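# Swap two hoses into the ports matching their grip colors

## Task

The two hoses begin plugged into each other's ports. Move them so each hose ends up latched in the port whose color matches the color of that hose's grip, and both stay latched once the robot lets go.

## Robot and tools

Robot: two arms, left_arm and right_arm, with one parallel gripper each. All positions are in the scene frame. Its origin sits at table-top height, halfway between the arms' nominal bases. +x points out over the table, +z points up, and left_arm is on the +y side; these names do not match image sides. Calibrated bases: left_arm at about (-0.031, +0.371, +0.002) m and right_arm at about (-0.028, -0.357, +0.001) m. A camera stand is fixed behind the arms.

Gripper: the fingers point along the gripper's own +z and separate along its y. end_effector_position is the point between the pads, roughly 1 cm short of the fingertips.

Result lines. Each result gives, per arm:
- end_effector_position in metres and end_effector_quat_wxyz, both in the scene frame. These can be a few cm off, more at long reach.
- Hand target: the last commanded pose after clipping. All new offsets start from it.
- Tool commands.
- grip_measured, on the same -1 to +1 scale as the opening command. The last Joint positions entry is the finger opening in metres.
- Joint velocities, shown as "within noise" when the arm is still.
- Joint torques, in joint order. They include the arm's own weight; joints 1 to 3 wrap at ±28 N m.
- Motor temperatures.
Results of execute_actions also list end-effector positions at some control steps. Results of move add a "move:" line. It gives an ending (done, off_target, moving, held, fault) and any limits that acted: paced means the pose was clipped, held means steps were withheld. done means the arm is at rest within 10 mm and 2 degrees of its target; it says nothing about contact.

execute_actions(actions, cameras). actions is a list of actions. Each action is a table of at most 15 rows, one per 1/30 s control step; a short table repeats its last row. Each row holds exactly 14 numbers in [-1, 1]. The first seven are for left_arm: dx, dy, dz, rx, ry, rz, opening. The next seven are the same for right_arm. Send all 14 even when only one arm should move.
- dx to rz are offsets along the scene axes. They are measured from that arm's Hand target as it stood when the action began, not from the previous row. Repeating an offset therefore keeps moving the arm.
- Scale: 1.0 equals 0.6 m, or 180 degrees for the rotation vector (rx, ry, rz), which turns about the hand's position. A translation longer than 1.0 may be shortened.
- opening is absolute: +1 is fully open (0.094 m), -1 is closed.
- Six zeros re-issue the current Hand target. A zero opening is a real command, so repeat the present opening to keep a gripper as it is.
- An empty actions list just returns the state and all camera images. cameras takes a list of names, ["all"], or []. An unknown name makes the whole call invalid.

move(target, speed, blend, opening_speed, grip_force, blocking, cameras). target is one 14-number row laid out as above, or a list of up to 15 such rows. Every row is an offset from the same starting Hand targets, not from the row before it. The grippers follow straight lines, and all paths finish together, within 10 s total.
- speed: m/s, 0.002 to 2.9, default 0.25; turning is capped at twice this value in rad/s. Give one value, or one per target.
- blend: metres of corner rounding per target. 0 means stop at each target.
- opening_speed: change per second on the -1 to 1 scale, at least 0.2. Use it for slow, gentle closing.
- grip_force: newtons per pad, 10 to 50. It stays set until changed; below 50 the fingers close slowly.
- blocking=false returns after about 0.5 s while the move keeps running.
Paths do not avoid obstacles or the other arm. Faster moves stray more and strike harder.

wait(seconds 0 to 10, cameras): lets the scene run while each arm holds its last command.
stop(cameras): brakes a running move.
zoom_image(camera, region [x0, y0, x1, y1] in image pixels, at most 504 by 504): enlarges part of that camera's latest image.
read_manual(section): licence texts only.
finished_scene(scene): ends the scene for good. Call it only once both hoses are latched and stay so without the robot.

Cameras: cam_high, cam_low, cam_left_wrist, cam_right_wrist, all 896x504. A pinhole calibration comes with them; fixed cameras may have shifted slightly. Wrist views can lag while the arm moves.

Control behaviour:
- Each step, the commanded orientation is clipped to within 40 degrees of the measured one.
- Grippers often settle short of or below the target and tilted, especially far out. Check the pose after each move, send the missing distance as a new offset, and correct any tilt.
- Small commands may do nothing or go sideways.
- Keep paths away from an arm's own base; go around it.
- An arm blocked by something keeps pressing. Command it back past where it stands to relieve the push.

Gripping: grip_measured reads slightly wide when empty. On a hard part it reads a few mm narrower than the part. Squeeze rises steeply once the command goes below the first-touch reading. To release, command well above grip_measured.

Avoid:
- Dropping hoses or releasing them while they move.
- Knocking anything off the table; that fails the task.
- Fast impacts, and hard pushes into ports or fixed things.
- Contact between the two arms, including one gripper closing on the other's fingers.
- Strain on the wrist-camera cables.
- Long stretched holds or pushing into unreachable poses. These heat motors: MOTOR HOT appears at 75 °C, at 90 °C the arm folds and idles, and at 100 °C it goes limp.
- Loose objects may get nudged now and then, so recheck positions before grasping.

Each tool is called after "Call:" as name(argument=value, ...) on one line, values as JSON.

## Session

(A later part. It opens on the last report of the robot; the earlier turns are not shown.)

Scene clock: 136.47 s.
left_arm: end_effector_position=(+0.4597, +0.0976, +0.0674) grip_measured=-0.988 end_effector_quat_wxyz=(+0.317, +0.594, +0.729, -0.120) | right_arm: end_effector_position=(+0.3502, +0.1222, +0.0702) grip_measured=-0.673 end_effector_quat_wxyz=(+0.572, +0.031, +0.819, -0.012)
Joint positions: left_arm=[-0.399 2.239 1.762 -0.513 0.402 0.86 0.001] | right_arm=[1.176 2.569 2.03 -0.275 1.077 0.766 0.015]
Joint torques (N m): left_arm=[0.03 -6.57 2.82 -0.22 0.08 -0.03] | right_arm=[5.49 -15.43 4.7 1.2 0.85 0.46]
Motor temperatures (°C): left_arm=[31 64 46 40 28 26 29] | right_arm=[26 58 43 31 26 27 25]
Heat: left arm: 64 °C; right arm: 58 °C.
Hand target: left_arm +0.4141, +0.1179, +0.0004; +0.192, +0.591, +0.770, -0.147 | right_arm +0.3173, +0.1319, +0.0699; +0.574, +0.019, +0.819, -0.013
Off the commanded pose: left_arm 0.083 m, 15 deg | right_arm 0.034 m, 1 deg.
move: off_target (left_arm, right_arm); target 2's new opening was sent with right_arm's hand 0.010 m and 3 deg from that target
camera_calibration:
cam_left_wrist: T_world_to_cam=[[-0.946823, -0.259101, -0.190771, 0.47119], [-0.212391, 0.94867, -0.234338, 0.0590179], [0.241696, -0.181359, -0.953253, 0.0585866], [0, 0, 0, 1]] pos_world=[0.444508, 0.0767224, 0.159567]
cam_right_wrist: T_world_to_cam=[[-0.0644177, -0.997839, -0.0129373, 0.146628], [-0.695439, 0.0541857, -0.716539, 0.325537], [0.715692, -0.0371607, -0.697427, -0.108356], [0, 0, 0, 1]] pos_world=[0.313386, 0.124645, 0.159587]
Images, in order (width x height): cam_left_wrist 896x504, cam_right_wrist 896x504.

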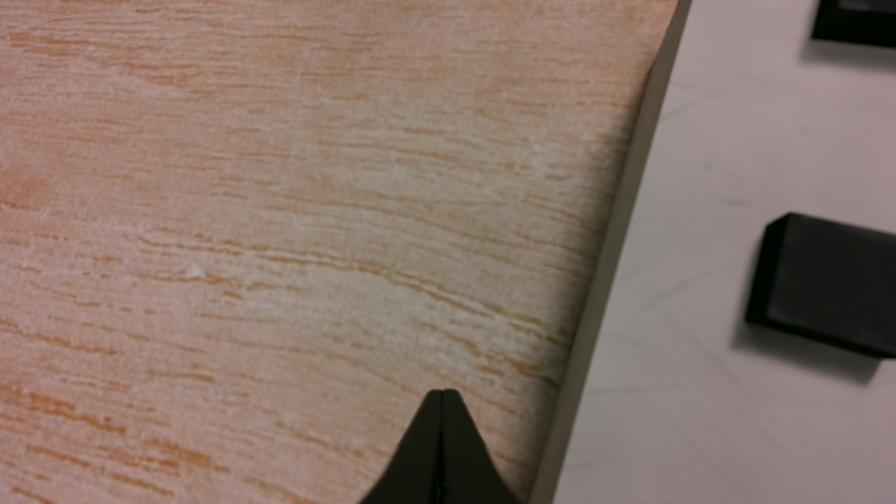

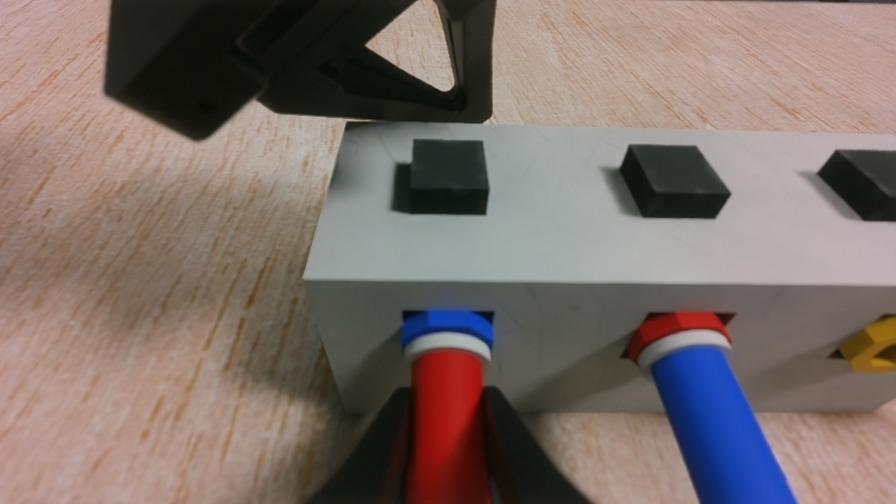

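Call:
move(target=[[0,0,0.25,0,0,0,-1,0.02,-0.001,0,0,0,0,-0.88],[-0.005,-0.006,0.2,0,0,0,-1,0.02,-0.001,0,0,0,0,-0.88],[-0.024,0.007,0.04,0,0,0,-1,0.02,-0.001,0,0,0,0,-0.88]], speed=[0.15,0.15,0.07], blend=[0,0,0], cameras=["cam_right_wrist","cam_left_wrist"])

Scene clock: 146.90 s.
left_arm: end_effector_position=(+0.4160, +0.1255, +0.0838) grip_measured=-0.988 end_effector_quat_wxyz=(+0.253, +0.587, +0.757, -0.134) | right_arm: end_effector_position=(+0.3319, +0.1267, +0.0687) grip_measured=-0.673 end_effector_quat_wxyz=(+0.574, +0.009, +0.818, -0.030)
Joint positions: left_arm=[-0.383 2.118 1.701 -0.716 0.394 0.858 0.001] | right_arm=[1.211 2.569 2.03 -0.322 1.106 0.765 0.015]
Joint torques (N m): left_arm=[-1.59 -3.7 1.66 1.16 0.17 0.01] | right_arm=[0.44 -14.41 6.52 1.72 0.41 0.26]
Motor temperatures (°C): left_arm=[31 63 45 39 28 26 28] | right_arm=[26 61 42 30 26 27 26]
Heat: left arm: 63 °C; right arm: 61 °C.
Hand target: left_arm +0.3998, +0.1222, +0.0244; +0.192, +0.591, +0.770, -0.147 | right_arm +0.3293, +0.1313, +0.0699; +0.574, +0.019, +0.819, -0.013
Off the commanded pose: left_arm 0.062 m, 7 deg | right_arm 0.005 m, 2 deg.
move: off_target (left_arm)
camera_calibration:
cam_left_wrist: T_world_to_cam=[[-0.959198, -0.270788, -0.0813162, 0.437518], [-0.25713, 0.955073, -0.147374, 0.0375893], [0.11757, -0.120452, -0.985733, 0.136531], [0, 0, 0, 1]] pos_world=[0.41328, 0.0990197, 0.1757]
cam_right_wrist: T_world_to_cam=[[-0.0480456, -0.99804, 0.0401055, 0.140886], [-0.69434, 0.00450761, -0.719633, 0.317634], [0.718041, -0.0624221, -0.693196, -0.0939353], [0, 0, 0, 1]] pos_world=[0.294765, 0.133314, 0.157814]
Images, in order (width x height): cam_left_wrist 896x504, cam_right_wrist 896x504.

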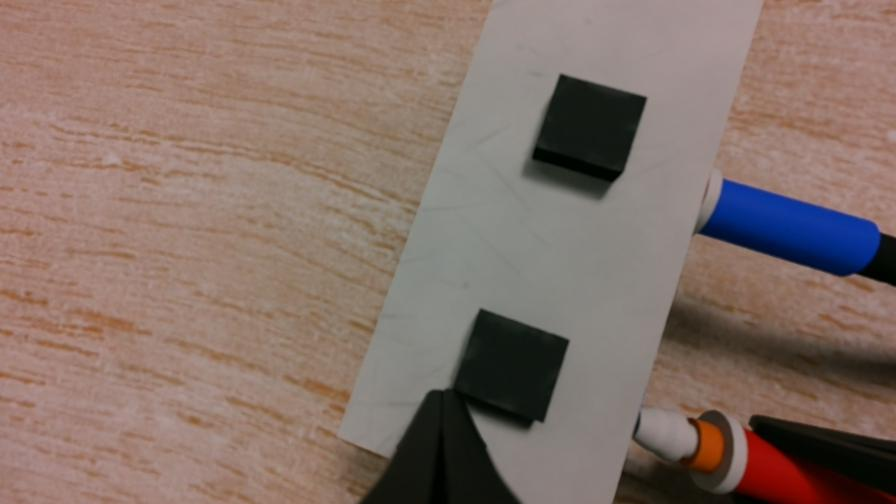

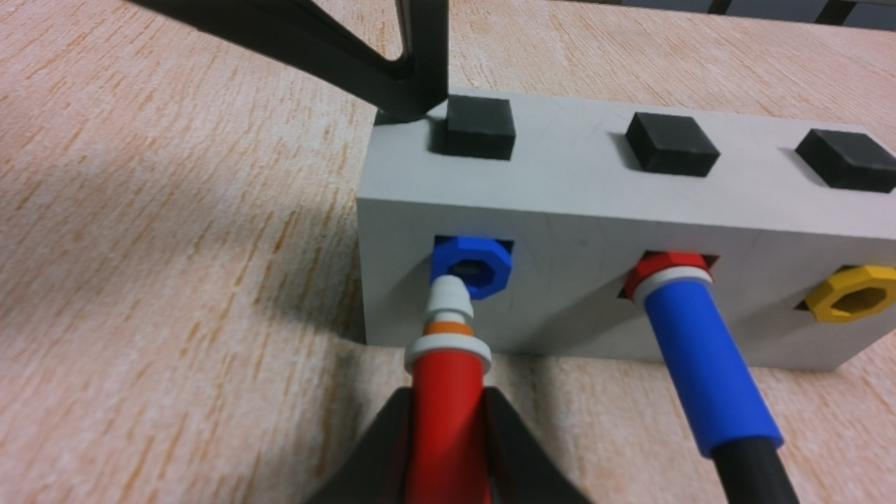

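Call:
move(target=[[0.01,-0.005,0.22,0,0,0,-1,-0.115,0.0145,0.033,0,0.122,0,-0.88],[0.016,-0.103,0.2,0,0,0,-1,-0.115,0.0145,-0.072,0,0.122,0,-0.88],[0.016,-0.103,0.2,0,0,0,-1,-0.115,0.0145,-0.072,0,0.122,0,-0.1],[0.016,-0.103,0.2,0,0,0,-1,-0.22,0.01,0.04,0,0.122,0,-0.1]], speed=[0.15,0.06,0.1,0.15], blend=[0.01,0,0,0], cameras=["cam_right_wrist","cam_left_wrist"])

Scene clock: 162.47 s.
left_arm: end_effector_position=(+0.4061, +0.0639, +0.1391) grip_measured=-0.988 end_effector_quat_wxyz=(+0.184, +0.593, +0.769, -0.151) | right_arm: end_effector_position=(+0.1948, +0.1349, +0.0712) grip_measured=-0.101 end_effector_quat_wxyz=(+0.397, -0.003, +0.917, -0.036)
Joint positions: left_arm=[-0.512 2.365 2.377 -1.248 0.354 0.752 0.001] | right_arm=[1.401 2.647 2.5 -1.316 0.813 1.329 0.042]
Joint torques (N m): left_arm=[-0.06 -10.88 7.69 0.92 0.22 -0.08] | right_arm=[-0.1 -16.31 8.72 0.42 0.73 0.23]
Motor temperatures (°C): left_arm=[31 61 45 39 28 26 28] | right_arm=[26 65 43 30 26 27 26]
Heat: left arm: 61 °C; right arm: 65 °C.
Hand target: left_arm +0.4093, +0.0603, +0.1444; +0.192, +0.591, +0.770, -0.147 | right_arm +0.1973, +0.1372, +0.0938; +0.407, +0.016, +0.913, -0.016
Off the commanded pose: left_arm 0.007 m, 1 deg | right_arm 0.023 m, 3 deg.
move: off_target (right_arm); target 3's new opening was sent with right_arm's hand 0.014 m and 1 deg from that target
camera_calibration:
cam_left_wrist: T_world_to_cam=[[-0.968372, -0.248075, 0.0267127, 0.403071], [-0.249234, 0.966771, -0.0568952, 0.0855441], [-0.0117108, -0.0617535, -0.998023, 0.235232], [0, 0, 0, 1]] pos_world=[0.414398, 0.0318167, 0.228867]
cam_right_wrist: T_world_to_cam=[[-0.0210802, -0.99736, 0.0694873, 0.134907], [-0.922706, -0.00735131, -0.385434, 0.246511], [0.384928, -0.0722414, -0.920115, 0.0892064], [0, 0, 0, 1]] pos_world=[0.195963, 0.142808, 0.167719]
Images, in order (width x height): cam_left_wrist 896x504, cam_right_wrist 896x504.

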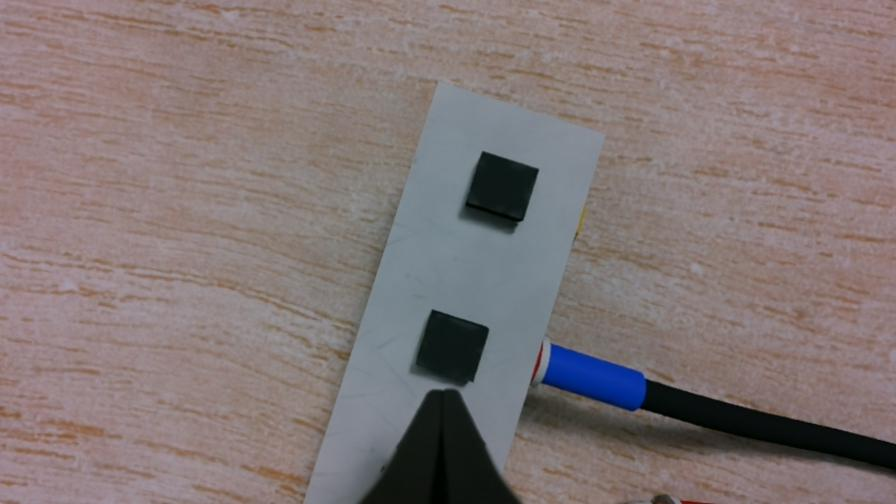

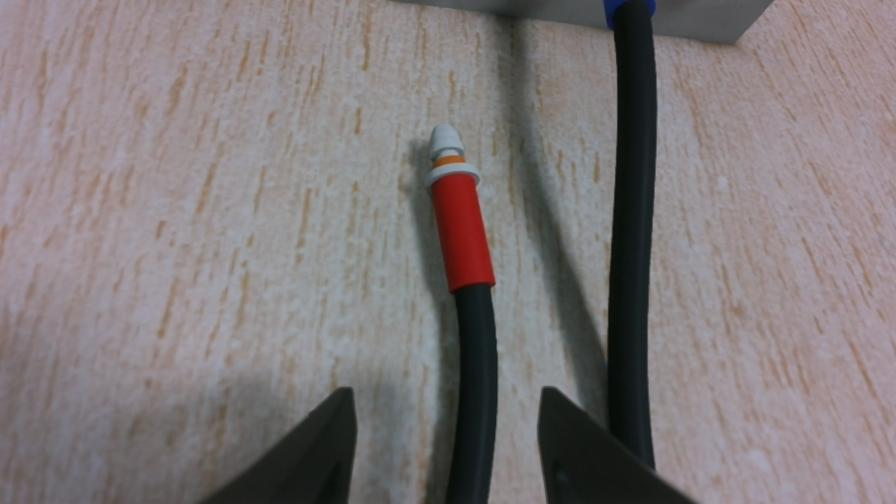

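Call:
move(target=[[0,0,0,0,0,0,-1,0.0,0,0.12,0,0,0,0],[0,0,0,0,0,0,-1,0.038,-0.095,0.127,0,-0.122,0,0],[0,0,0,0,0,0,-1,0.23,-0.109,0.0,0,-0.122,0,0],[-0.01,-0.003,-0.06,0,0,0,-1,0.256,-0.109,-0.044,0,-0.122,0,0]], speed=[0.15,0.2,0.2,0.1], blend=[0.01,0.02,0.01,0], cameras=["cam_right_wrist","cam_left_wrist"])

Scene clock: 172.70 s.
left_arm: end_effector_position=(+0.4061, +0.0639, +0.1391) grip_measured=-0.988 end_effector_quat_wxyz=(+0.184, +0.593, +0.769, -0.151) | right_arm: end_effector_position=(+0.1964, +0.1425, +0.1151) grip_measured=-0.001 end_effector_quat_wxyz=(+0.404, +0.012, +0.915, +0.000)
Joint positions: left_arm=[-0.512 2.365 2.377 -1.248 0.354 0.752 0.001] | right_arm=[1.401 2.641 2.656 -1.395 0.815 1.325 0.047]
Joint torques (N m): left_arm=[-0.06 -10.95 7.56 0.92 0.23 -0.09] | right_arm=[-0.08 -13.37 5.64 0.69 0.53 0.06]
Motor temperatures (°C): left_arm=[31 63 46 38 28 26 28] | right_arm=[26 68 44 29 26 27 25]
Heat: left arm: 63 °C; right arm: 68 °C.
Hand target: left_arm +0.4093, +0.0603, +0.1444; +0.192, +0.591, +0.770, -0.147 (not the last commanded pose) | right_arm +0.1960, +0.1413, +0.1099; +0.402, +0.010, +0.915, -0.006 (not the last commanded pose)
Off the commanded pose: left_arm 0.031 m, 1 deg | right_arm 0.176 m, 22 deg.
move: held (right_arm; a check stopped the path), off_target (left_arm; braked when a check withheld steps of right_arm); path passed 0 of 4 targets; limits=held
pose unreachable (right arm): on one or more control steps of this call, first in action 0 (counted from 0), this arm could not follow its commanded pose, so it was not sent that pose on those steps. It may still have moved: this result reports where it is.
cause: moving toward the commanded pose would bring a part of the arm too close to another arm (this arm's wrist (the part past joint 4) and the left arm's forearm (the part past joint 3), along the way the arms are being sent, or toward where that arm still pushes).
camera_calibration:
cam_left_wrist: T_world_to_cam=[[-0.968372, -0.248075, 0.0267127, 0.403071], [-0.249234, 0.966771, -0.0568952, 0.0855441], [-0.0117108, -0.0617535, -0.998023, 0.235232], [0, 0, 0, 1]] pos_world=[0.414398, 0.0318167, 0.228867]
cam_right_wrist: T_world_to_cam=[[-0.0189366, -0.999791, -0.00769141, 0.148319], [-0.916319, 0.0204323, -0.399926, 0.261387], [0.4, -0.000525476, -0.916515, 0.115907], [0, 0, 0, 1]] pos_world=[0.19596, 0.143008, 0.211906]
Images, in order (width x height): cam_left_wrist 896x504, cam_right_wrist 896x504.

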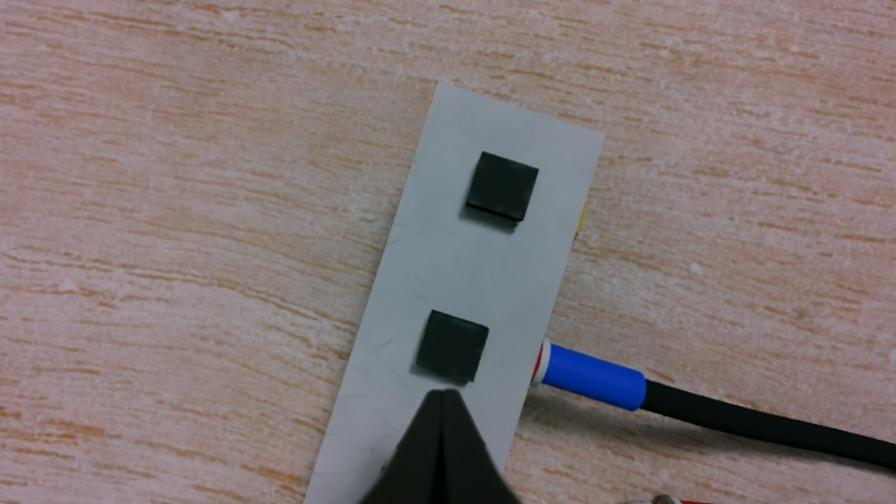

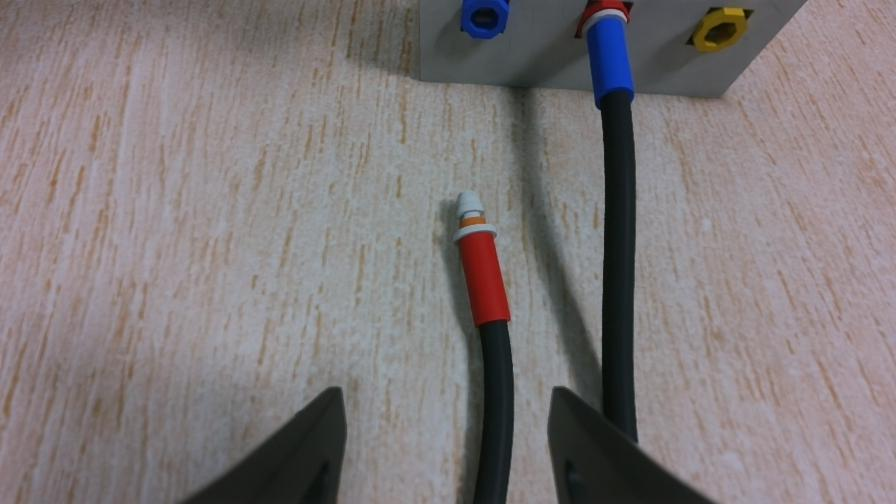

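Call:
move(target=[[0,0,0,0,0,0,-1,0.007,-0.152,0.02,0,0,0,0],[0,0,0,0,0,0,-1,0.107,-0.1255,0.0,0,-0.122,0,0],[-0.01,-0.003,-0.06,0,0,0,-1,0.258,-0.1155,-0.071,0,-0.122,0,0]], speed=[0.15,0.2,0.1], blend=[0.01,0.01,0], cameras=["cam_right_wrist","cam_left_wrist"])

Scene clock: 181.03 s.
left_arm: end_effector_position=(+0.4018, +0.0639, +0.0926) grip_measured=-0.988 end_effector_quat_wxyz=(+0.169, +0.591, +0.774, -0.153) | right_arm: end_effector_position=(+0.3444, +0.0640, +0.0667) grip_measured=-0.001 end_effector_quat_wxyz=(+0.565, -0.002, +0.824, -0.023)
Joint positions: left_arm=[-0.517 2.342 2.16 -1.084 0.349 0.744 0.001] | right_arm=[1.133 2.336 1.577 0.001 1.021 0.637 0.047]
Joint torques (N m): left_arm=[-0.43 -14.48 4.26 1.16 0.25 -0.08] | right_arm=[-0.61 -10.62 8.79 2.08 0.33 0.09]
Motor temperatures (°C): left_arm=[31 65 47 37 28 26 28] | right_arm=[26 68 43 29 26 27 25]
Heat: left arm: 65 °C; right arm: 68 °C.
Hand target: left_arm +0.4034, +0.0586, +0.1085; +0.192, +0.591, +0.770, -0.147 | right_arm +0.3508, +0.0720, +0.0675; +0.569, +0.011, +0.822, -0.004
Off the commanded pose: left_arm 0.017 m, 3 deg | right_arm 0.010 m, 3 deg.
move: off_target (left_arm, right_arm)
camera_calibration:
cam_left_wrist: T_world_to_cam=[[-0.966408, -0.252202, 0.0494994, 0.397433], [-0.25395, 0.96666, -0.0328441, 0.0815193], [-0.0395657, -0.0443111, -0.998234, 0.198836], [0, 0, 0, 1]] pos_world=[0.412652, 0.0302426, 0.18149]
cam_right_wrist: T_world_to_cam=[[-0.0217343, -0.998888, 0.0418321, 0.0698815], [-0.709486, -0.0140695, -0.704579, 0.330588], [0.704384, -0.0449928, -0.708392, -0.103576], [0, 0, 0, 1]] pos_world=[0.309023, 0.0697948, 0.156629]
Images, in order (width x height): cam_left_wrist 896x504, cam_right_wrist 896x504.

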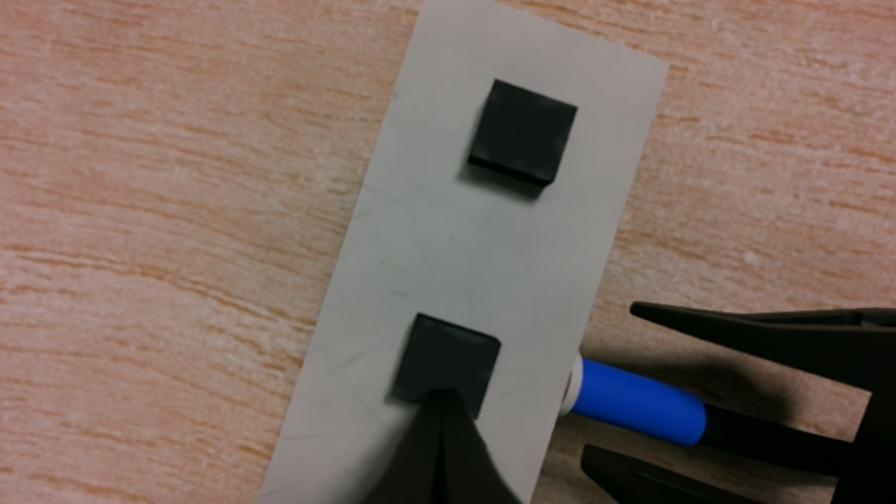

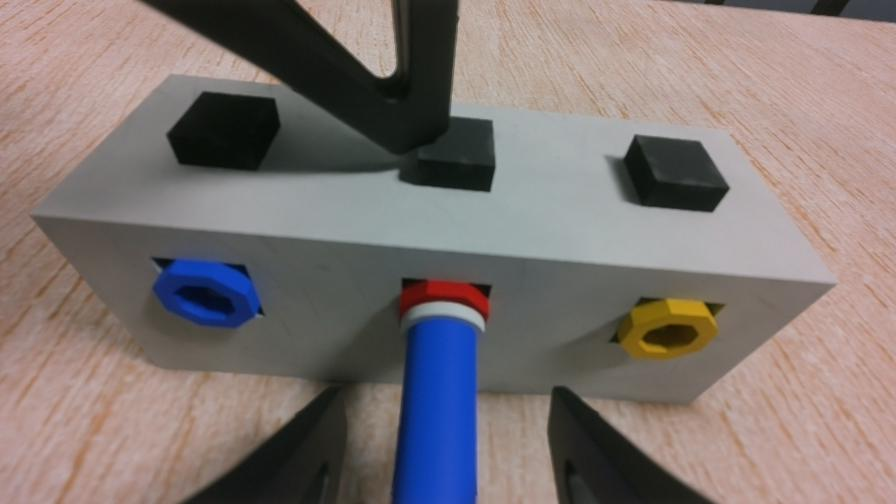

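Call:
move(target=[[-0.005,-0.005,0.02,0,0,0,-1,0,0.003,0,0,0,0,0.0],[-0.005,-0.005,0.02,0,0,0,-1,0,0.003,0,0,0,0,-0.88],[-0.024,0.0,-0.15,0,0,0,-1,0,0.003,0,0,0,0,-0.88],[-0.024,0.0,-0.15,0,0,0,-1,-0.06,0.007,0.004,0,0,0,-0.88]], speed=[0.1,0.1,0.07,0.06], cameras=["cam_right_wrist","cam_left_wrist"])

Scene clock: 189.60 s.
left_arm: end_effector_position=(+0.4219, +0.0496, +0.0848) grip_measured=-0.988 end_effector_quat_wxyz=(+0.295, +0.589, +0.740, -0.137) | right_arm: end_effector_position=(+0.3172, +0.0764, +0.0634) grip_measured=-0.674 end_effector_quat_wxyz=(+0.569, -0.001, +0.822, -0.016)
Joint positions: left_arm=[-0.521 2.198 1.779 -0.579 0.353 0.73 0.001] | right_arm=[1.195 2.343 1.582 -0.049 1.063 0.713 0.015]
Joint torques (N m): left_arm=[-1.54 -5.05 3.33 0.36 0.07 -0.09] | right_arm=[0.28 -14.27 5.24 1.64 0.46 0.31]
Motor temperatures (°C): left_arm=[31 67 46 37 28 26 28] | right_arm=[26 66 43 30 26 27 25]
Heat: left arm: 67 °C; right arm: 66 °C.
Hand target: left_arm +0.3888, +0.0585, +0.0184; +0.192, +0.591, +0.770, -0.148 | right_arm +0.3148, +0.0763, +0.0699; +0.569, +0.011, +0.822, -0.004
Off the commanded pose: left_arm 0.075 m, 12 deg | right_arm 0.007 m, 2 deg.
move: off_target (left_arm)
camera_calibration:
cam_left_wrist: T_world_to_cam=[[-0.955131, -0.264324, -0.133633, 0.425142], [-0.231656, 0.947819, -0.219031, 0.107484], [0.184555, -0.178246, -0.966524, 0.100571], [0, 0, 0, 1]] pos_world=[0.412404, 0.0284265, 0.177559]
cam_right_wrist: T_world_to_cam=[[-0.0163543, -0.999408, 0.0302672, 0.0808122], [-0.703943, -0.00998878, -0.710186, 0.307385], [0.710068, -0.032921, -0.703363, -0.089309], [0, 0, 0, 1]] pos_world=[0.281119, 0.0808946, 0.153038]
Images, in order (width x height): cam_left_wrist 896x504, cam_right_wrist 896x504.

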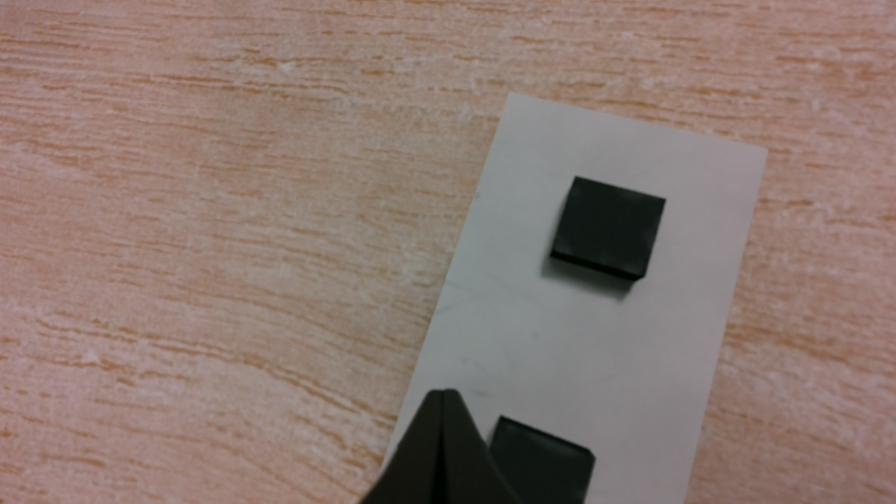

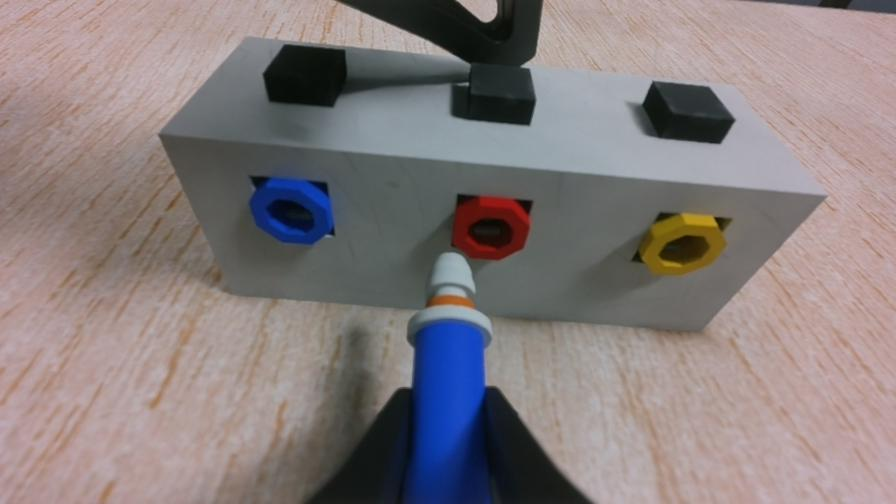

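Call:
move(target=[[0.01,-0.005,0.22,0,0,0,-1,-0.015,0.02,0.02,0,0,0,-0.88],[-0.03,0.3,0.35,0,0,0,-1,0.0145,0.0945,0.0,0,0,0,-0.88]], speed=[0.15,0.15], blend=[0.01,0], cameras=["cam_right_wrist"])

Call:
zoom_image(camera="cam_right_wrist", region=[350, 150, 550, 350])

Scene clock: 201.40 s.
left_arm: end_effector_position=(+0.3723, +0.2405, +0.2026) grip_measured=-0.988 end_effector_quat_wxyz=(+0.161, +0.582, +0.781, -0.158) | right_arm: end_effector_position=(+0.3235, +0.1283, +0.0694) grip_measured=-0.674 end_effector_quat_wxyz=(+0.564, -0.004, +0.825, -0.011)
Joint positions: left_arm=[-0.151 2.074 2.18 -1.536 0.435 1.111 0.001] | right_arm=[1.22 2.519 1.953 -0.275 1.063 0.751 0.015]
Joint torques (N m): left_arm=[0.44 -12.53 7.12 0.53 0.53 0.13] | right_arm=[0.4 -12.08 9.42 1.59 0.66 0.29]
Motor temperatures (°C): left_arm=[31 66 45 36 28 26 28] | right_arm=[26 66 43 30 26 27 26]
Heat: left arm: 66 °C; right arm: 66 °C.
Hand target: left_arm +0.3708, +0.2386, +0.2285; +0.192, +0.591, +0.770, -0.147 | right_arm +0.3235, +0.1330, +0.0699; +0.569, +0.011, +0.822, -0.004
Off the commanded pose: left_arm 0.026 m, 4 deg | right_arm 0.005 m, 2 deg.
move: off_target (left_arm)
camera_calibration:
cam_right_wrist: T_world_to_cam=[[-0.00507117, -0.999687, 0.0245006, 0.1294], [-0.711483, -0.0136096, -0.702571, 0.319014], [0.702685, -0.0209946, -0.711192, -0.086342], [0, 0, 0, 1]] pos_world=[0.288301, 0.131888, 0.159554]
Images, in order (width x height): cam_right_wrist 896x504.

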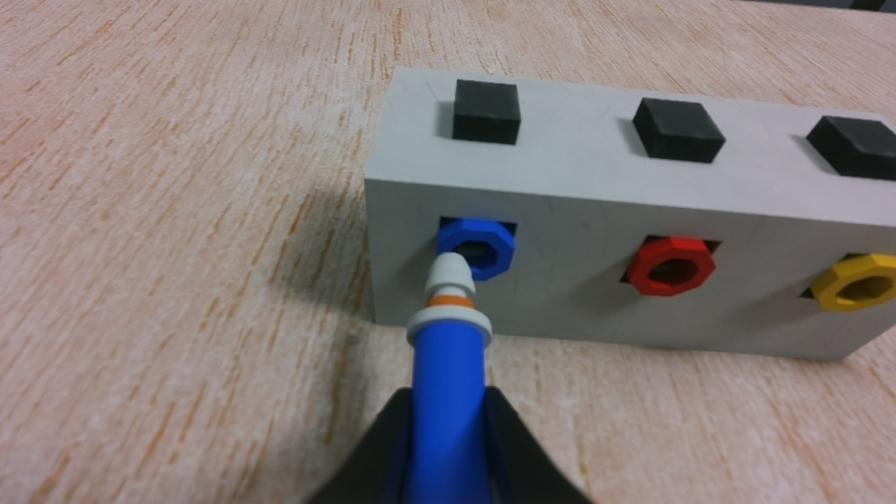

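Scaled by 2.520.

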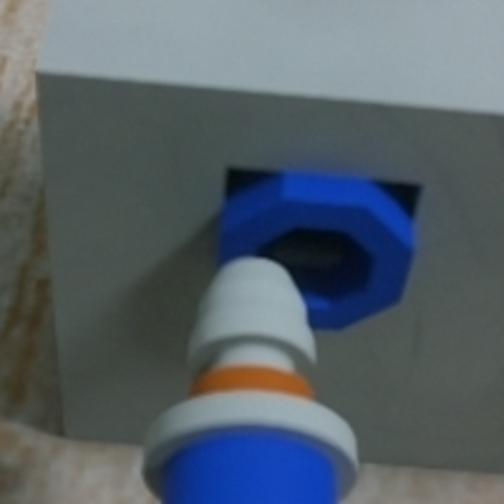

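Call:
move(target=[[0,0,0,0,0,0,-1,-0.012,-0.045,0.014,0,0,0,-0.88],[0,0,0,0,0,0,-1,0.0258,-0.0068,-0.003,0,0,0,-0.88]], speed=[0.1,0.06], cameras=["cam_right_wrist"])

Call:
zoom_image(camera="cam_right_wrist", region=[350, 190, 550, 390])

Scene clock: 210.60 s.
left_arm: end_effector_position=(+0.3722, +0.2405, +0.2026) grip_measured=-0.988 end_effector_quat_wxyz=(+0.161, +0.583, +0.781, -0.158) | right_arm: end_effector_position=(+0.3303, +0.1260, +0.0666) grip_measured=-0.674 end_effector_quat_wxyz=(+0.566, -0.004, +0.824, -0.013)
Joint positions: left_arm=[-0.151 2.074 2.18 -1.537 0.435 1.111 0.001] | right_arm=[1.207 2.525 1.945 -0.242 1.059 0.726 0.015]
Joint torques (N m): left_arm=[0.44 -12.53 7.13 0.53 0.53 0.14] | right_arm=[-1.18 -12.15 9.69 1.79 0.47 0.1]
Motor temperatures (°C): left_arm=[31 70 46 36 28 26 28] | right_arm=[26 67 43 30 26 27 26]
Heat: left arm: 70 °C; right arm: 67 °C.
Hand target: left_arm +0.3709, +0.2386, +0.2285; +0.192, +0.591, +0.770, -0.147 | right_arm +0.3390, +0.1289, +0.0680; +0.569, +0.011, +0.822, -0.004
Off the commanded pose: left_arm 0.026 m, 4 deg | right_arm 0.009 m, 2 deg.
move: off_target (left_arm)
camera_calibration:
cam_right_wrist: T_world_to_cam=[[-0.00661537, -0.999563, 0.0288069, 0.127474], [-0.708702, -0.015637, -0.705334, 0.321309], [0.705477, -0.0250816, -0.708289, -0.093906], [0, 0, 0, 1]] pos_world=[0.294804, 0.130088, 0.156445]
Images, in order (width x height): cam_right_wrist 896x504.

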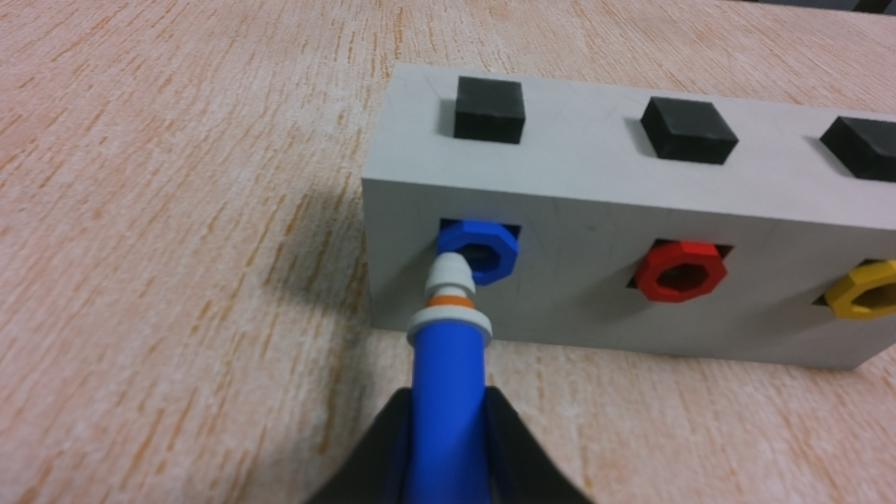

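Scaled by 2.520.

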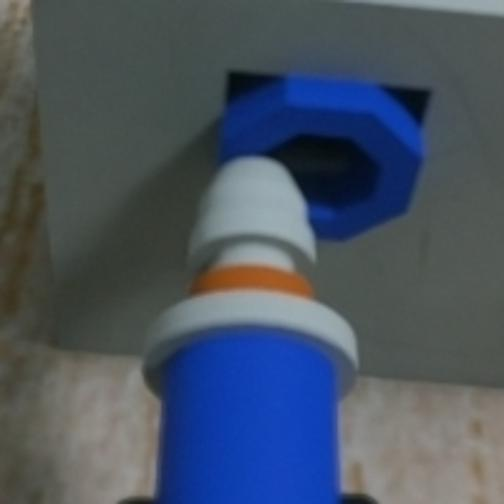

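Call:
move(target=[[-0.1,0.1,0,0,0,0,-1,-0.02,-0.05,0.012,0,0,0,-0.88],[-0.2,0.15,-0.05,0,0,0,-1,0.0095,-0.0123,-0.0035,0,0,0,-0.88]], speed=[0.15,0.1], blend=[0.01,0], cameras=["cam_right_wrist"])

Call:
zoom_image(camera="cam_right_wrist", region=[350, 190, 550, 390])

Scene clock: 219.10 s.
left_arm: end_effector_position=(+0.2505, +0.3288, +0.1921) grip_measured=-0.988 end_effector_quat_wxyz=(+0.174, +0.586, +0.775, -0.157) | right_arm: end_effector_position=(+0.3335, +0.1060, +0.0627) grip_measured=-0.674 end_effector_quat_wxyz=(+0.566, -0.007, +0.823, -0.042)
Joint positions: left_arm=[0.121 1.561 1.487 -1.467 0.472 1.42 0.001] | right_arm=[1.192 2.495 1.876 -0.241 1.083 0.716 0.015]
Joint torques (N m): left_arm=[1.13 -7.49 4.3 0.52 0.57 0.14] | right_arm=[-1.18 -11.51 10.45 2.29 0.12 -0.03]
Motor temperatures (°C): left_arm=[31 71 46 35 28 26 28] | right_arm=[26 69 45 31 26 27 26]
Heat: left arm: 71 °C; right arm: 69 °C.
Hand target: left_arm +0.2508, +0.3286, +0.1985; +0.192, +0.591, +0.770, -0.147 | right_arm +0.3448, +0.1214, +0.0660; +0.569, +0.011, +0.822, -0.004
Off the commanded pose: left_arm 0.006 m, 2 deg | right_arm 0.019 m, 5 deg.
move: off_target (right_arm)
camera_calibration:
cam_right_wrist: T_world_to_cam=[[-0.0338658, -0.996216, 0.0800468, 0.11316], [-0.708122, -0.0326022, -0.705337, 0.322086], [0.705277, -0.0805697, -0.704339, -0.0936243], [0, 0, 0, 1]] pos_world=[0.29794, 0.115689, 0.152178]
Images, in order (width x height): cam_right_wrist 896x504.

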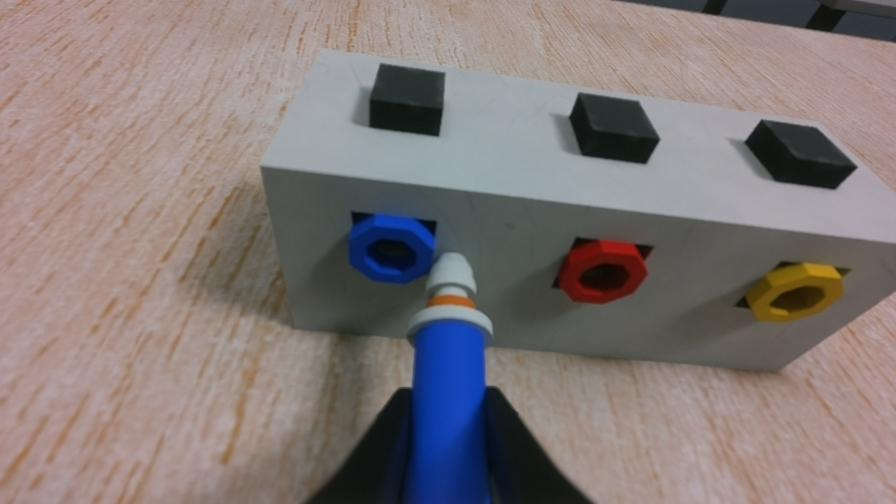

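Scaled by 2.520.

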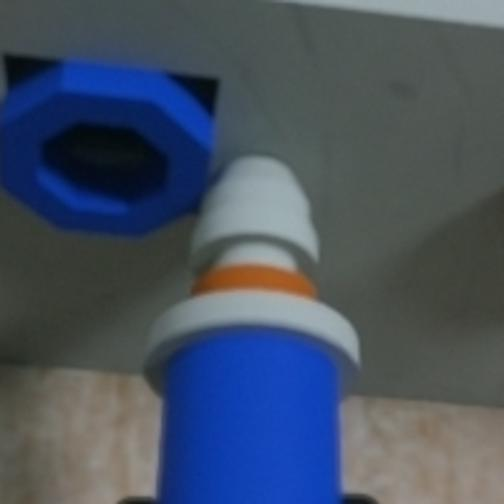

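Call:
move(target=[[0,0,0,0,0,0,-1,-0.045,-0.02,0.008,0,0,0,-0.88],[0,0,0,0,0,0,-1,-0.03,0.001,0.003,0,0,0,-0.88],[0,0,0,0,0,0,-1,-0.008,0.0,0.002,0,0,0,-0.88]], speed=[0.1,0.08,0.06], cameras=["cam_right_wrist"])

Call:
zoom_image(camera="cam_right_wrist", region=[350, 190, 550, 390])

Scene clock: 225.30 s.
left_arm: end_effector_position=(+0.2506, +0.3287, +0.1921) grip_measured=-0.988 end_effector_quat_wxyz=(+0.174, +0.587, +0.775, -0.157) | right_arm: end_effector_position=(+0.3295, +0.1172, +0.0659) grip_measured=-0.674 end_effector_quat_wxyz=(+0.565, -0.007, +0.825, -0.019)
Joint positions: left_arm=[0.121 1.561 1.487 -1.467 0.472 1.421 0.001] | right_arm=[1.203 2.495 1.887 -0.22 1.06 0.718 0.015]
Joint torques (N m): left_arm=[1.13 -7.5 4.29 0.52 0.57 0.14] | right_arm=[-1.47 -11.85 9.39 1.96 0.42 0.08]
Motor temperatures (°C): left_arm=[31 68 45 35 28 26 28] | right_arm=[26 68 45 32 26 27 26]
Heat: left arm: 68 °C; right arm: 68 °C.
Hand target: left_arm +0.2508, +0.3286, +0.1985; +0.192, +0.591, +0.770, -0.147 | right_arm +0.3400, +0.1214, +0.0670; +0.569, +0.011, +0.822, -0.004
Off the commanded pose: left_arm 0.006 m, 2 deg | right_arm 0.011 m, 3 deg.
move: off_target (right_arm)
camera_calibration:
cam_right_wrist: T_world_to_cam=[[-0.00870616, -0.999098, 0.0415652, 0.118558], [-0.709713, -0.0231085, -0.704112, 0.321286], [0.704438, -0.0356294, -0.708871, -0.0923485], [0, 0, 0, 1]] pos_world=[0.294106, 0.122585, 0.15583]
Images, in order (width x height): cam_right_wrist 896x504.

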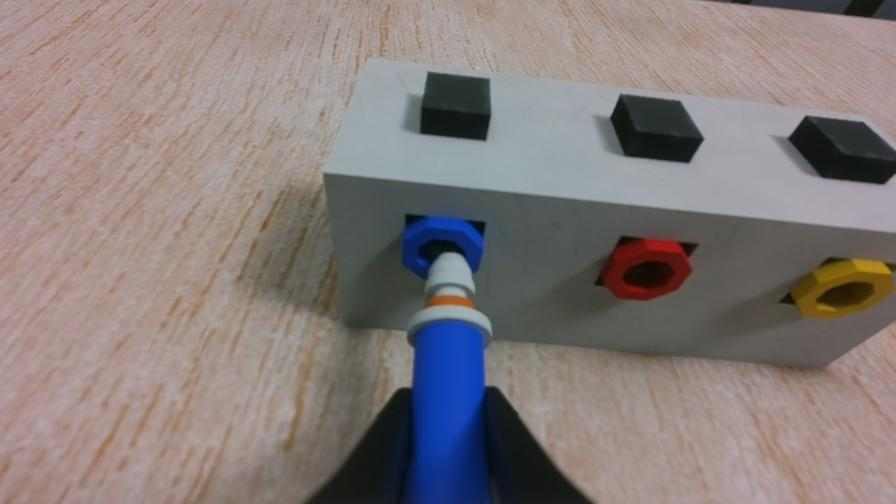

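Scaled by 2.520.

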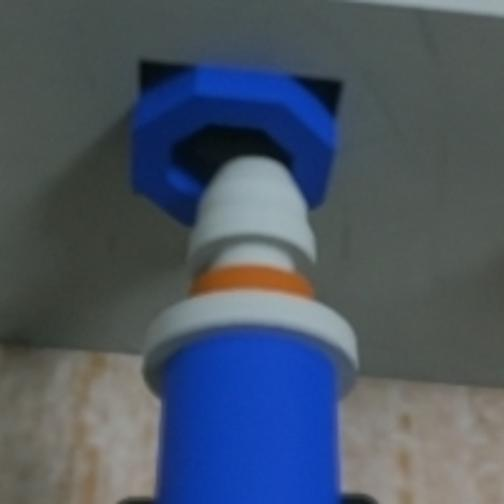

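Call:
move(target=[0,0,0,0,0,0,-1,0.02,0.0035,-0.002,0,0,0,-0.88], speed=0.05, cameras=["cam_right_wrist"])

Call:
zoom_image(camera="cam_right_wrist", region=[350, 210, 550, 410])

Scene clock: 230.07 s.
left_arm: end_effector_position=(+0.2506, +0.3287, +0.1921) grip_measured=-0.988 end_effector_quat_wxyz=(+0.174, +0.587, +0.775, -0.157) | right_arm: end_effector_position=(+0.3398, +0.1196, +0.0677) grip_measured=-0.674 end_effector_quat_wxyz=(+0.567, -0.004, +0.823, -0.018)
Joint positions: left_arm=[0.121 1.561 1.487 -1.467 0.472 1.421 0.001] | right_arm=[1.187 2.516 1.926 -0.212 1.052 0.695 0.015]
Joint torques (N m): left_arm=[1.13 -7.49 4.29 0.52 0.57 0.14] | right_arm=[-1.73 -11.47 9.7 2.02 0.33 0.01]
Motor temperatures (°C): left_arm=[31 66 45 35 28 26 28] | right_arm=[26 67 45 32 26 27 26]
Heat: left arm: 66 °C; right arm: 67 °C.
Hand target: left_arm +0.2508, +0.3286, +0.1985; +0.192, +0.591, +0.770, -0.147 | right_arm +0.3518, +0.1236, +0.0659; +0.569, +0.011, +0.822, -0.004
Off the commanded pose: left_arm 0.006 m, 2 deg | right_arm 0.013 m, 2 deg.
move: off_target (right_arm)
camera_calibration:
cam_right_wrist: T_world_to_cam=[[-0.0116033, -0.999268, 0.0364545, 0.122282], [-0.706729, -0.0175955, -0.707266, 0.328464], [0.707389, -0.0339701, -0.706007, -0.0996026], [0, 0, 0, 1]] pos_world=[0.304011, 0.124589, 0.157533]
Images, in order (width x height): cam_right_wrist 896x504.

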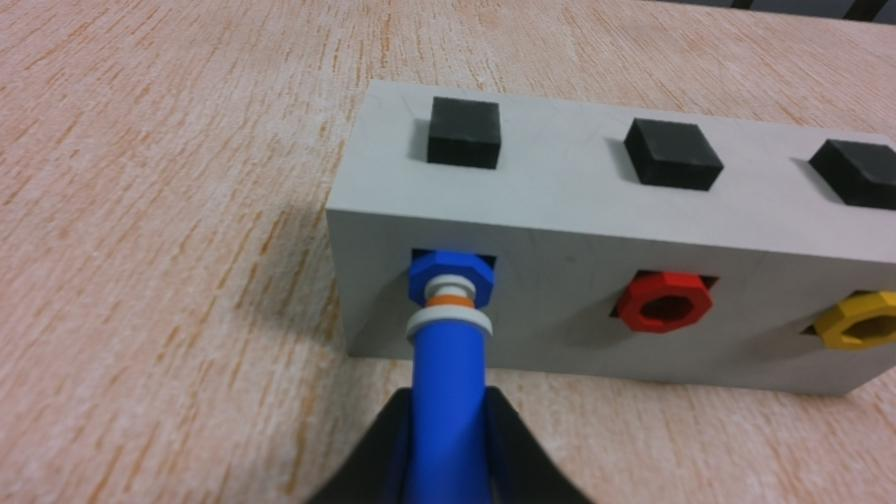

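Scaled by 2.520.

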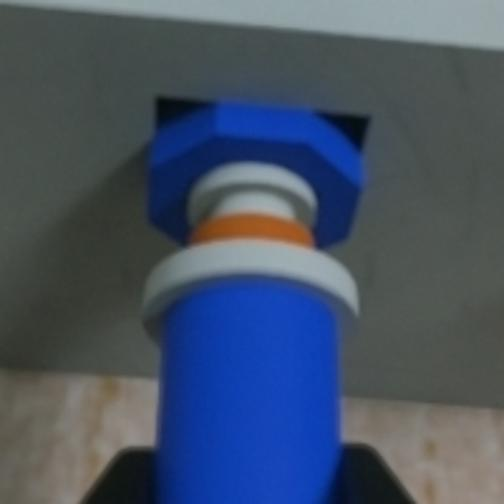

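Call:
move(target=[0,0,0,0,0,0,-1,0.07,-0.001,-0.003,0,0,0,-0.9], speed=0.06, cameras=["cam_right_wrist"])

Call:
zoom_image(camera="cam_right_wrist", region=[350, 210, 550, 410])

Scene clock: 233.93 s.
left_arm: end_effector_position=(+0.2506, +0.3287, +0.1921) grip_measured=-0.988 end_effector_quat_wxyz=(+0.174, +0.587, +0.775, -0.157) | right_arm: end_effector_position=(+0.3429, +0.1191, +0.0665) grip_measured=-0.674 end_effector_quat_wxyz=(+0.570, -0.033, +0.820, -0.050)
Joint positions: left_arm=[0.121 1.561 1.487 -1.467 0.472 1.421 0.001] | right_arm=[1.184 2.538 1.957 -0.229 1.073 0.618 0.015]
Joint torques (N m): left_arm=[1.14 -7.5 4.29 0.52 0.57 0.14] | right_arm=[-7.8 -10.63 11.1 2.91 -0.38 -0.15]
Motor temperatures (°C): left_arm=[31 65 45 34 28 26 28] | right_arm=[26 66 45 33 26 27 27]
Heat: left arm: 65 °C; right arm: 66 °C.
Hand target: left_arm +0.2508, +0.3286, +0.1985; +0.192, +0.591, +0.770, -0.147 | right_arm +0.3940, +0.1229, +0.0641; +0.569, +0.011, +0.822, -0.004
Off the commanded pose: left_arm 0.006 m, 2 deg | right_arm 0.051 m, 7 deg.
move: off_target (right_arm)
camera_calibration:
cam_right_wrist: T_world_to_cam=[[-0.00121884, -0.992571, 0.121663, 0.111857], [-0.70075, -0.0859473, -0.70821, 0.335927], [0.713405, -0.0861185, -0.69544, -0.0993316], [0, 0, 0, 1]] pos_world=[0.306401, 0.131344, 0.155219]
Images, in order (width x height): cam_right_wrist 896x504.

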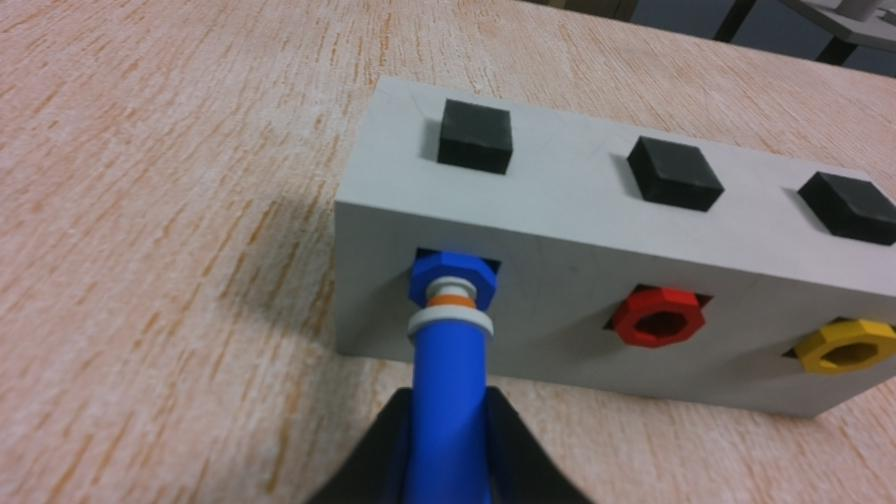

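Scaled by 2.520.

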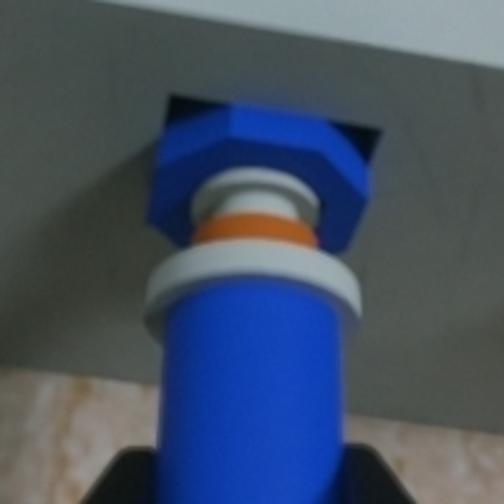

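Call:
move(target=[0,0,0,0,0,0,-1,0.02,0.035,0.004,-0.02,0,0.01,-0.9], speed=0.1, cameras=["cam_right_wrist"])

Call:
zoom_image(camera="cam_right_wrist", region=[350, 210, 550, 410])

Scene clock: 247.90 s.
left_arm: end_effector_position=(+0.2506, +0.3287, +0.1921) grip_measured=-0.988 end_effector_quat_wxyz=(+0.174, +0.587, +0.775, -0.157) | right_arm: end_effector_position=(+0.3512, +0.1196, +0.0677) grip_measured=-0.674 end_effector_quat_wxyz=(+0.562, -0.072, +0.815, -0.118)
Joint positions: left_arm=[0.121 1.561 1.487 -1.467 0.472 1.421 0.001] | right_arm=[1.178 2.626 2.144 -0.415 1.121 0.55 0.015]
Joint torques (N m): left_arm=[1.13 -7.5 4.3 0.52 0.56 0.14] | right_arm=[-7.1 -11.25 11.97 3.64 -0.84 -0.15]
Motor temperatures (°C): left_arm=[30 62 44 34 28 26 28] | right_arm=[28 64 49 35 26 27 27]
Heat: left arm: 62 °C; right arm: 64 °C.
Hand target: left_arm +0.2508, +0.3286, +0.1985; +0.192, +0.591, +0.770, -0.147 | right_arm +0.4060, +0.1439, +0.0666; +0.569, -0.020, +0.822, -0.021
Off the commanded pose: left_arm 0.006 m, 2 deg | right_arm 0.060 m, 13 deg.
move: off_target (right_arm)
camera_calibration:
cam_right_wrist: T_world_to_cam=[[-0.0142599, -0.961083, 0.275893, 0.102492], [-0.707084, -0.1854, -0.682392, 0.354944], [0.706986, -0.20481, -0.676922, -0.0890802], [0, 0, 0, 1]] pos_world=[0.315415, 0.146065, 0.153634]
Images, in order (width x height): cam_right_wrist 896x504.

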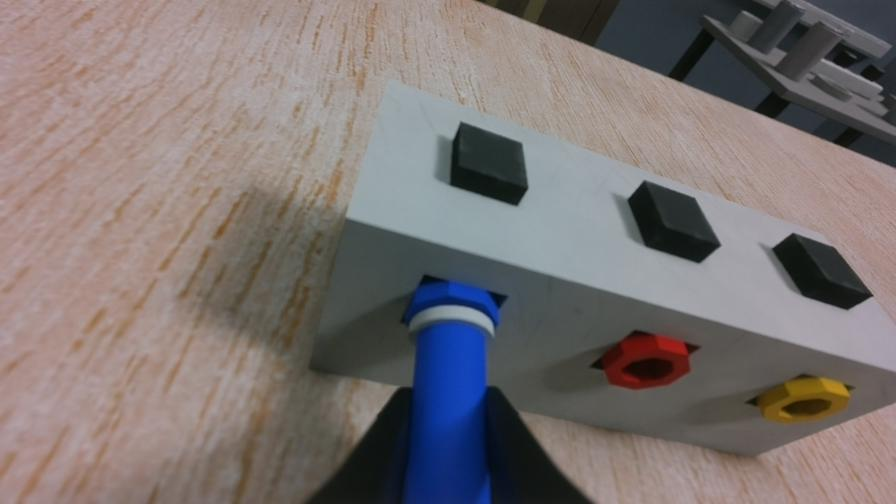

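Scaled by 2.520.

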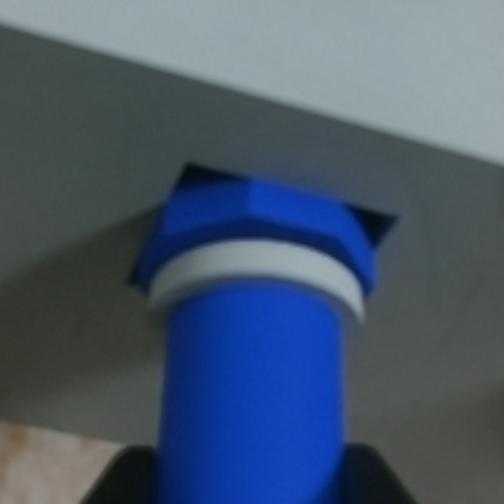

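Call:
move(target=[[0,0,0,0,0,0,-1,-0.11,-0.03,0.004,0.02,0,-0.01,-0.9],[0,0,0,0,0,0,-1,-0.083,-0.027,0.004,0.02,0,-0.01,-0.9],[0,0,0,0,0,0,-1,-0.083,-0.027,0.004,0.02,0,-0.01,0],[0,0,0,0,0,0,-1,-0.23,-0.03,0.1,0.02,0.05,-0.01,0],[0,0,0,0,0,0,-1,-0.32,-0.03,0.15,0.02,0.1,-0.01,0]], speed=[0.12,0.1,0.1,0.15,0.2], blend=[0,0,0,0.02,0], cameras=["cam_right_wrist"])

Scene clock: 259.30 s.
left_arm: end_effector_position=(+0.2506, +0.3287, +0.1921) grip_measured=-0.988 end_effector_quat_wxyz=(+0.174, +0.587, +0.775, -0.157) | right_arm: end_effector_position=(+0.2143, +0.1236, +0.1613) grip_measured=-0.001 end_effector_quat_wxyz=(+0.439, +0.000, +0.898, -0.002)
Joint positions: left_arm=[0.121 1.561 1.487 -1.467 0.472 1.421 0.001] | right_arm=[1.375 2.482 2.494 -1.32 0.882 1.231 0.047]
Joint torques (N m): left_arm=[1.13 -7.49 4.3 0.51 0.57 0.13] | right_arm=[-0.13 -11.34 8.83 0.7 0.45 0.23]
Motor temperatures (°C): left_arm=[30 60 44 33 28 26 28] | right_arm=[28 67 48 37 26 27 27]
Heat: left arm: 60 °C; right arm: 67 °C.
Hand target: left_arm +0.2508, +0.3286, +0.1985; +0.192, +0.591, +0.770, -0.147 | right_arm +0.2140, +0.1259, +0.1565; +0.434, +0.008, +0.901, -0.001
Off the commanded pose: left_arm 0.006 m, 2 deg | right_arm 0.005 m, 1 deg.
move: done; target 3's new opening was sent with right_arm's hand 0.018 m and 5 deg from that target
camera_calibration:
cam_right_wrist: T_world_to_cam=[[0.000674269, -0.999984, 0.0055309, 0.123825], [-0.882505, -0.00319623, -0.470292, 0.303699], [0.470302, -0.00456394, -0.882494, 0.130969], [0, 0, 0, 1]] pos_world=[0.206337, 0.125391, 0.257722]
Images, in order (width x height): cam_right_wrist 896x504.

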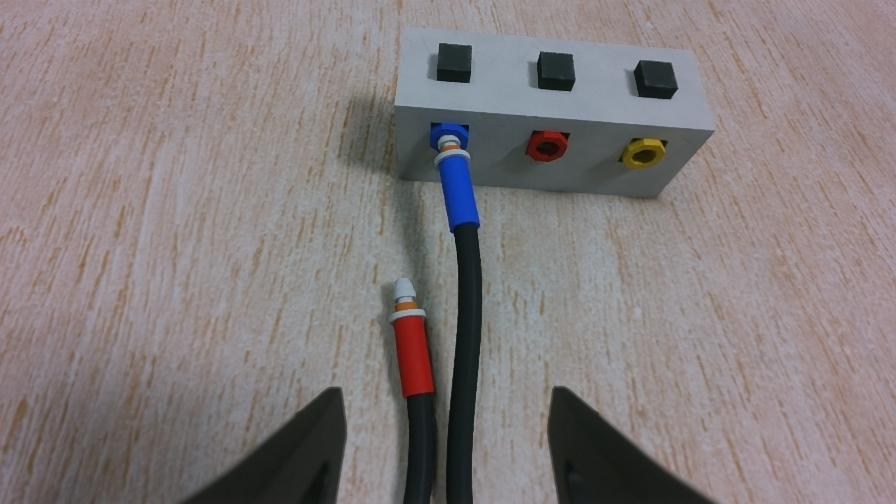

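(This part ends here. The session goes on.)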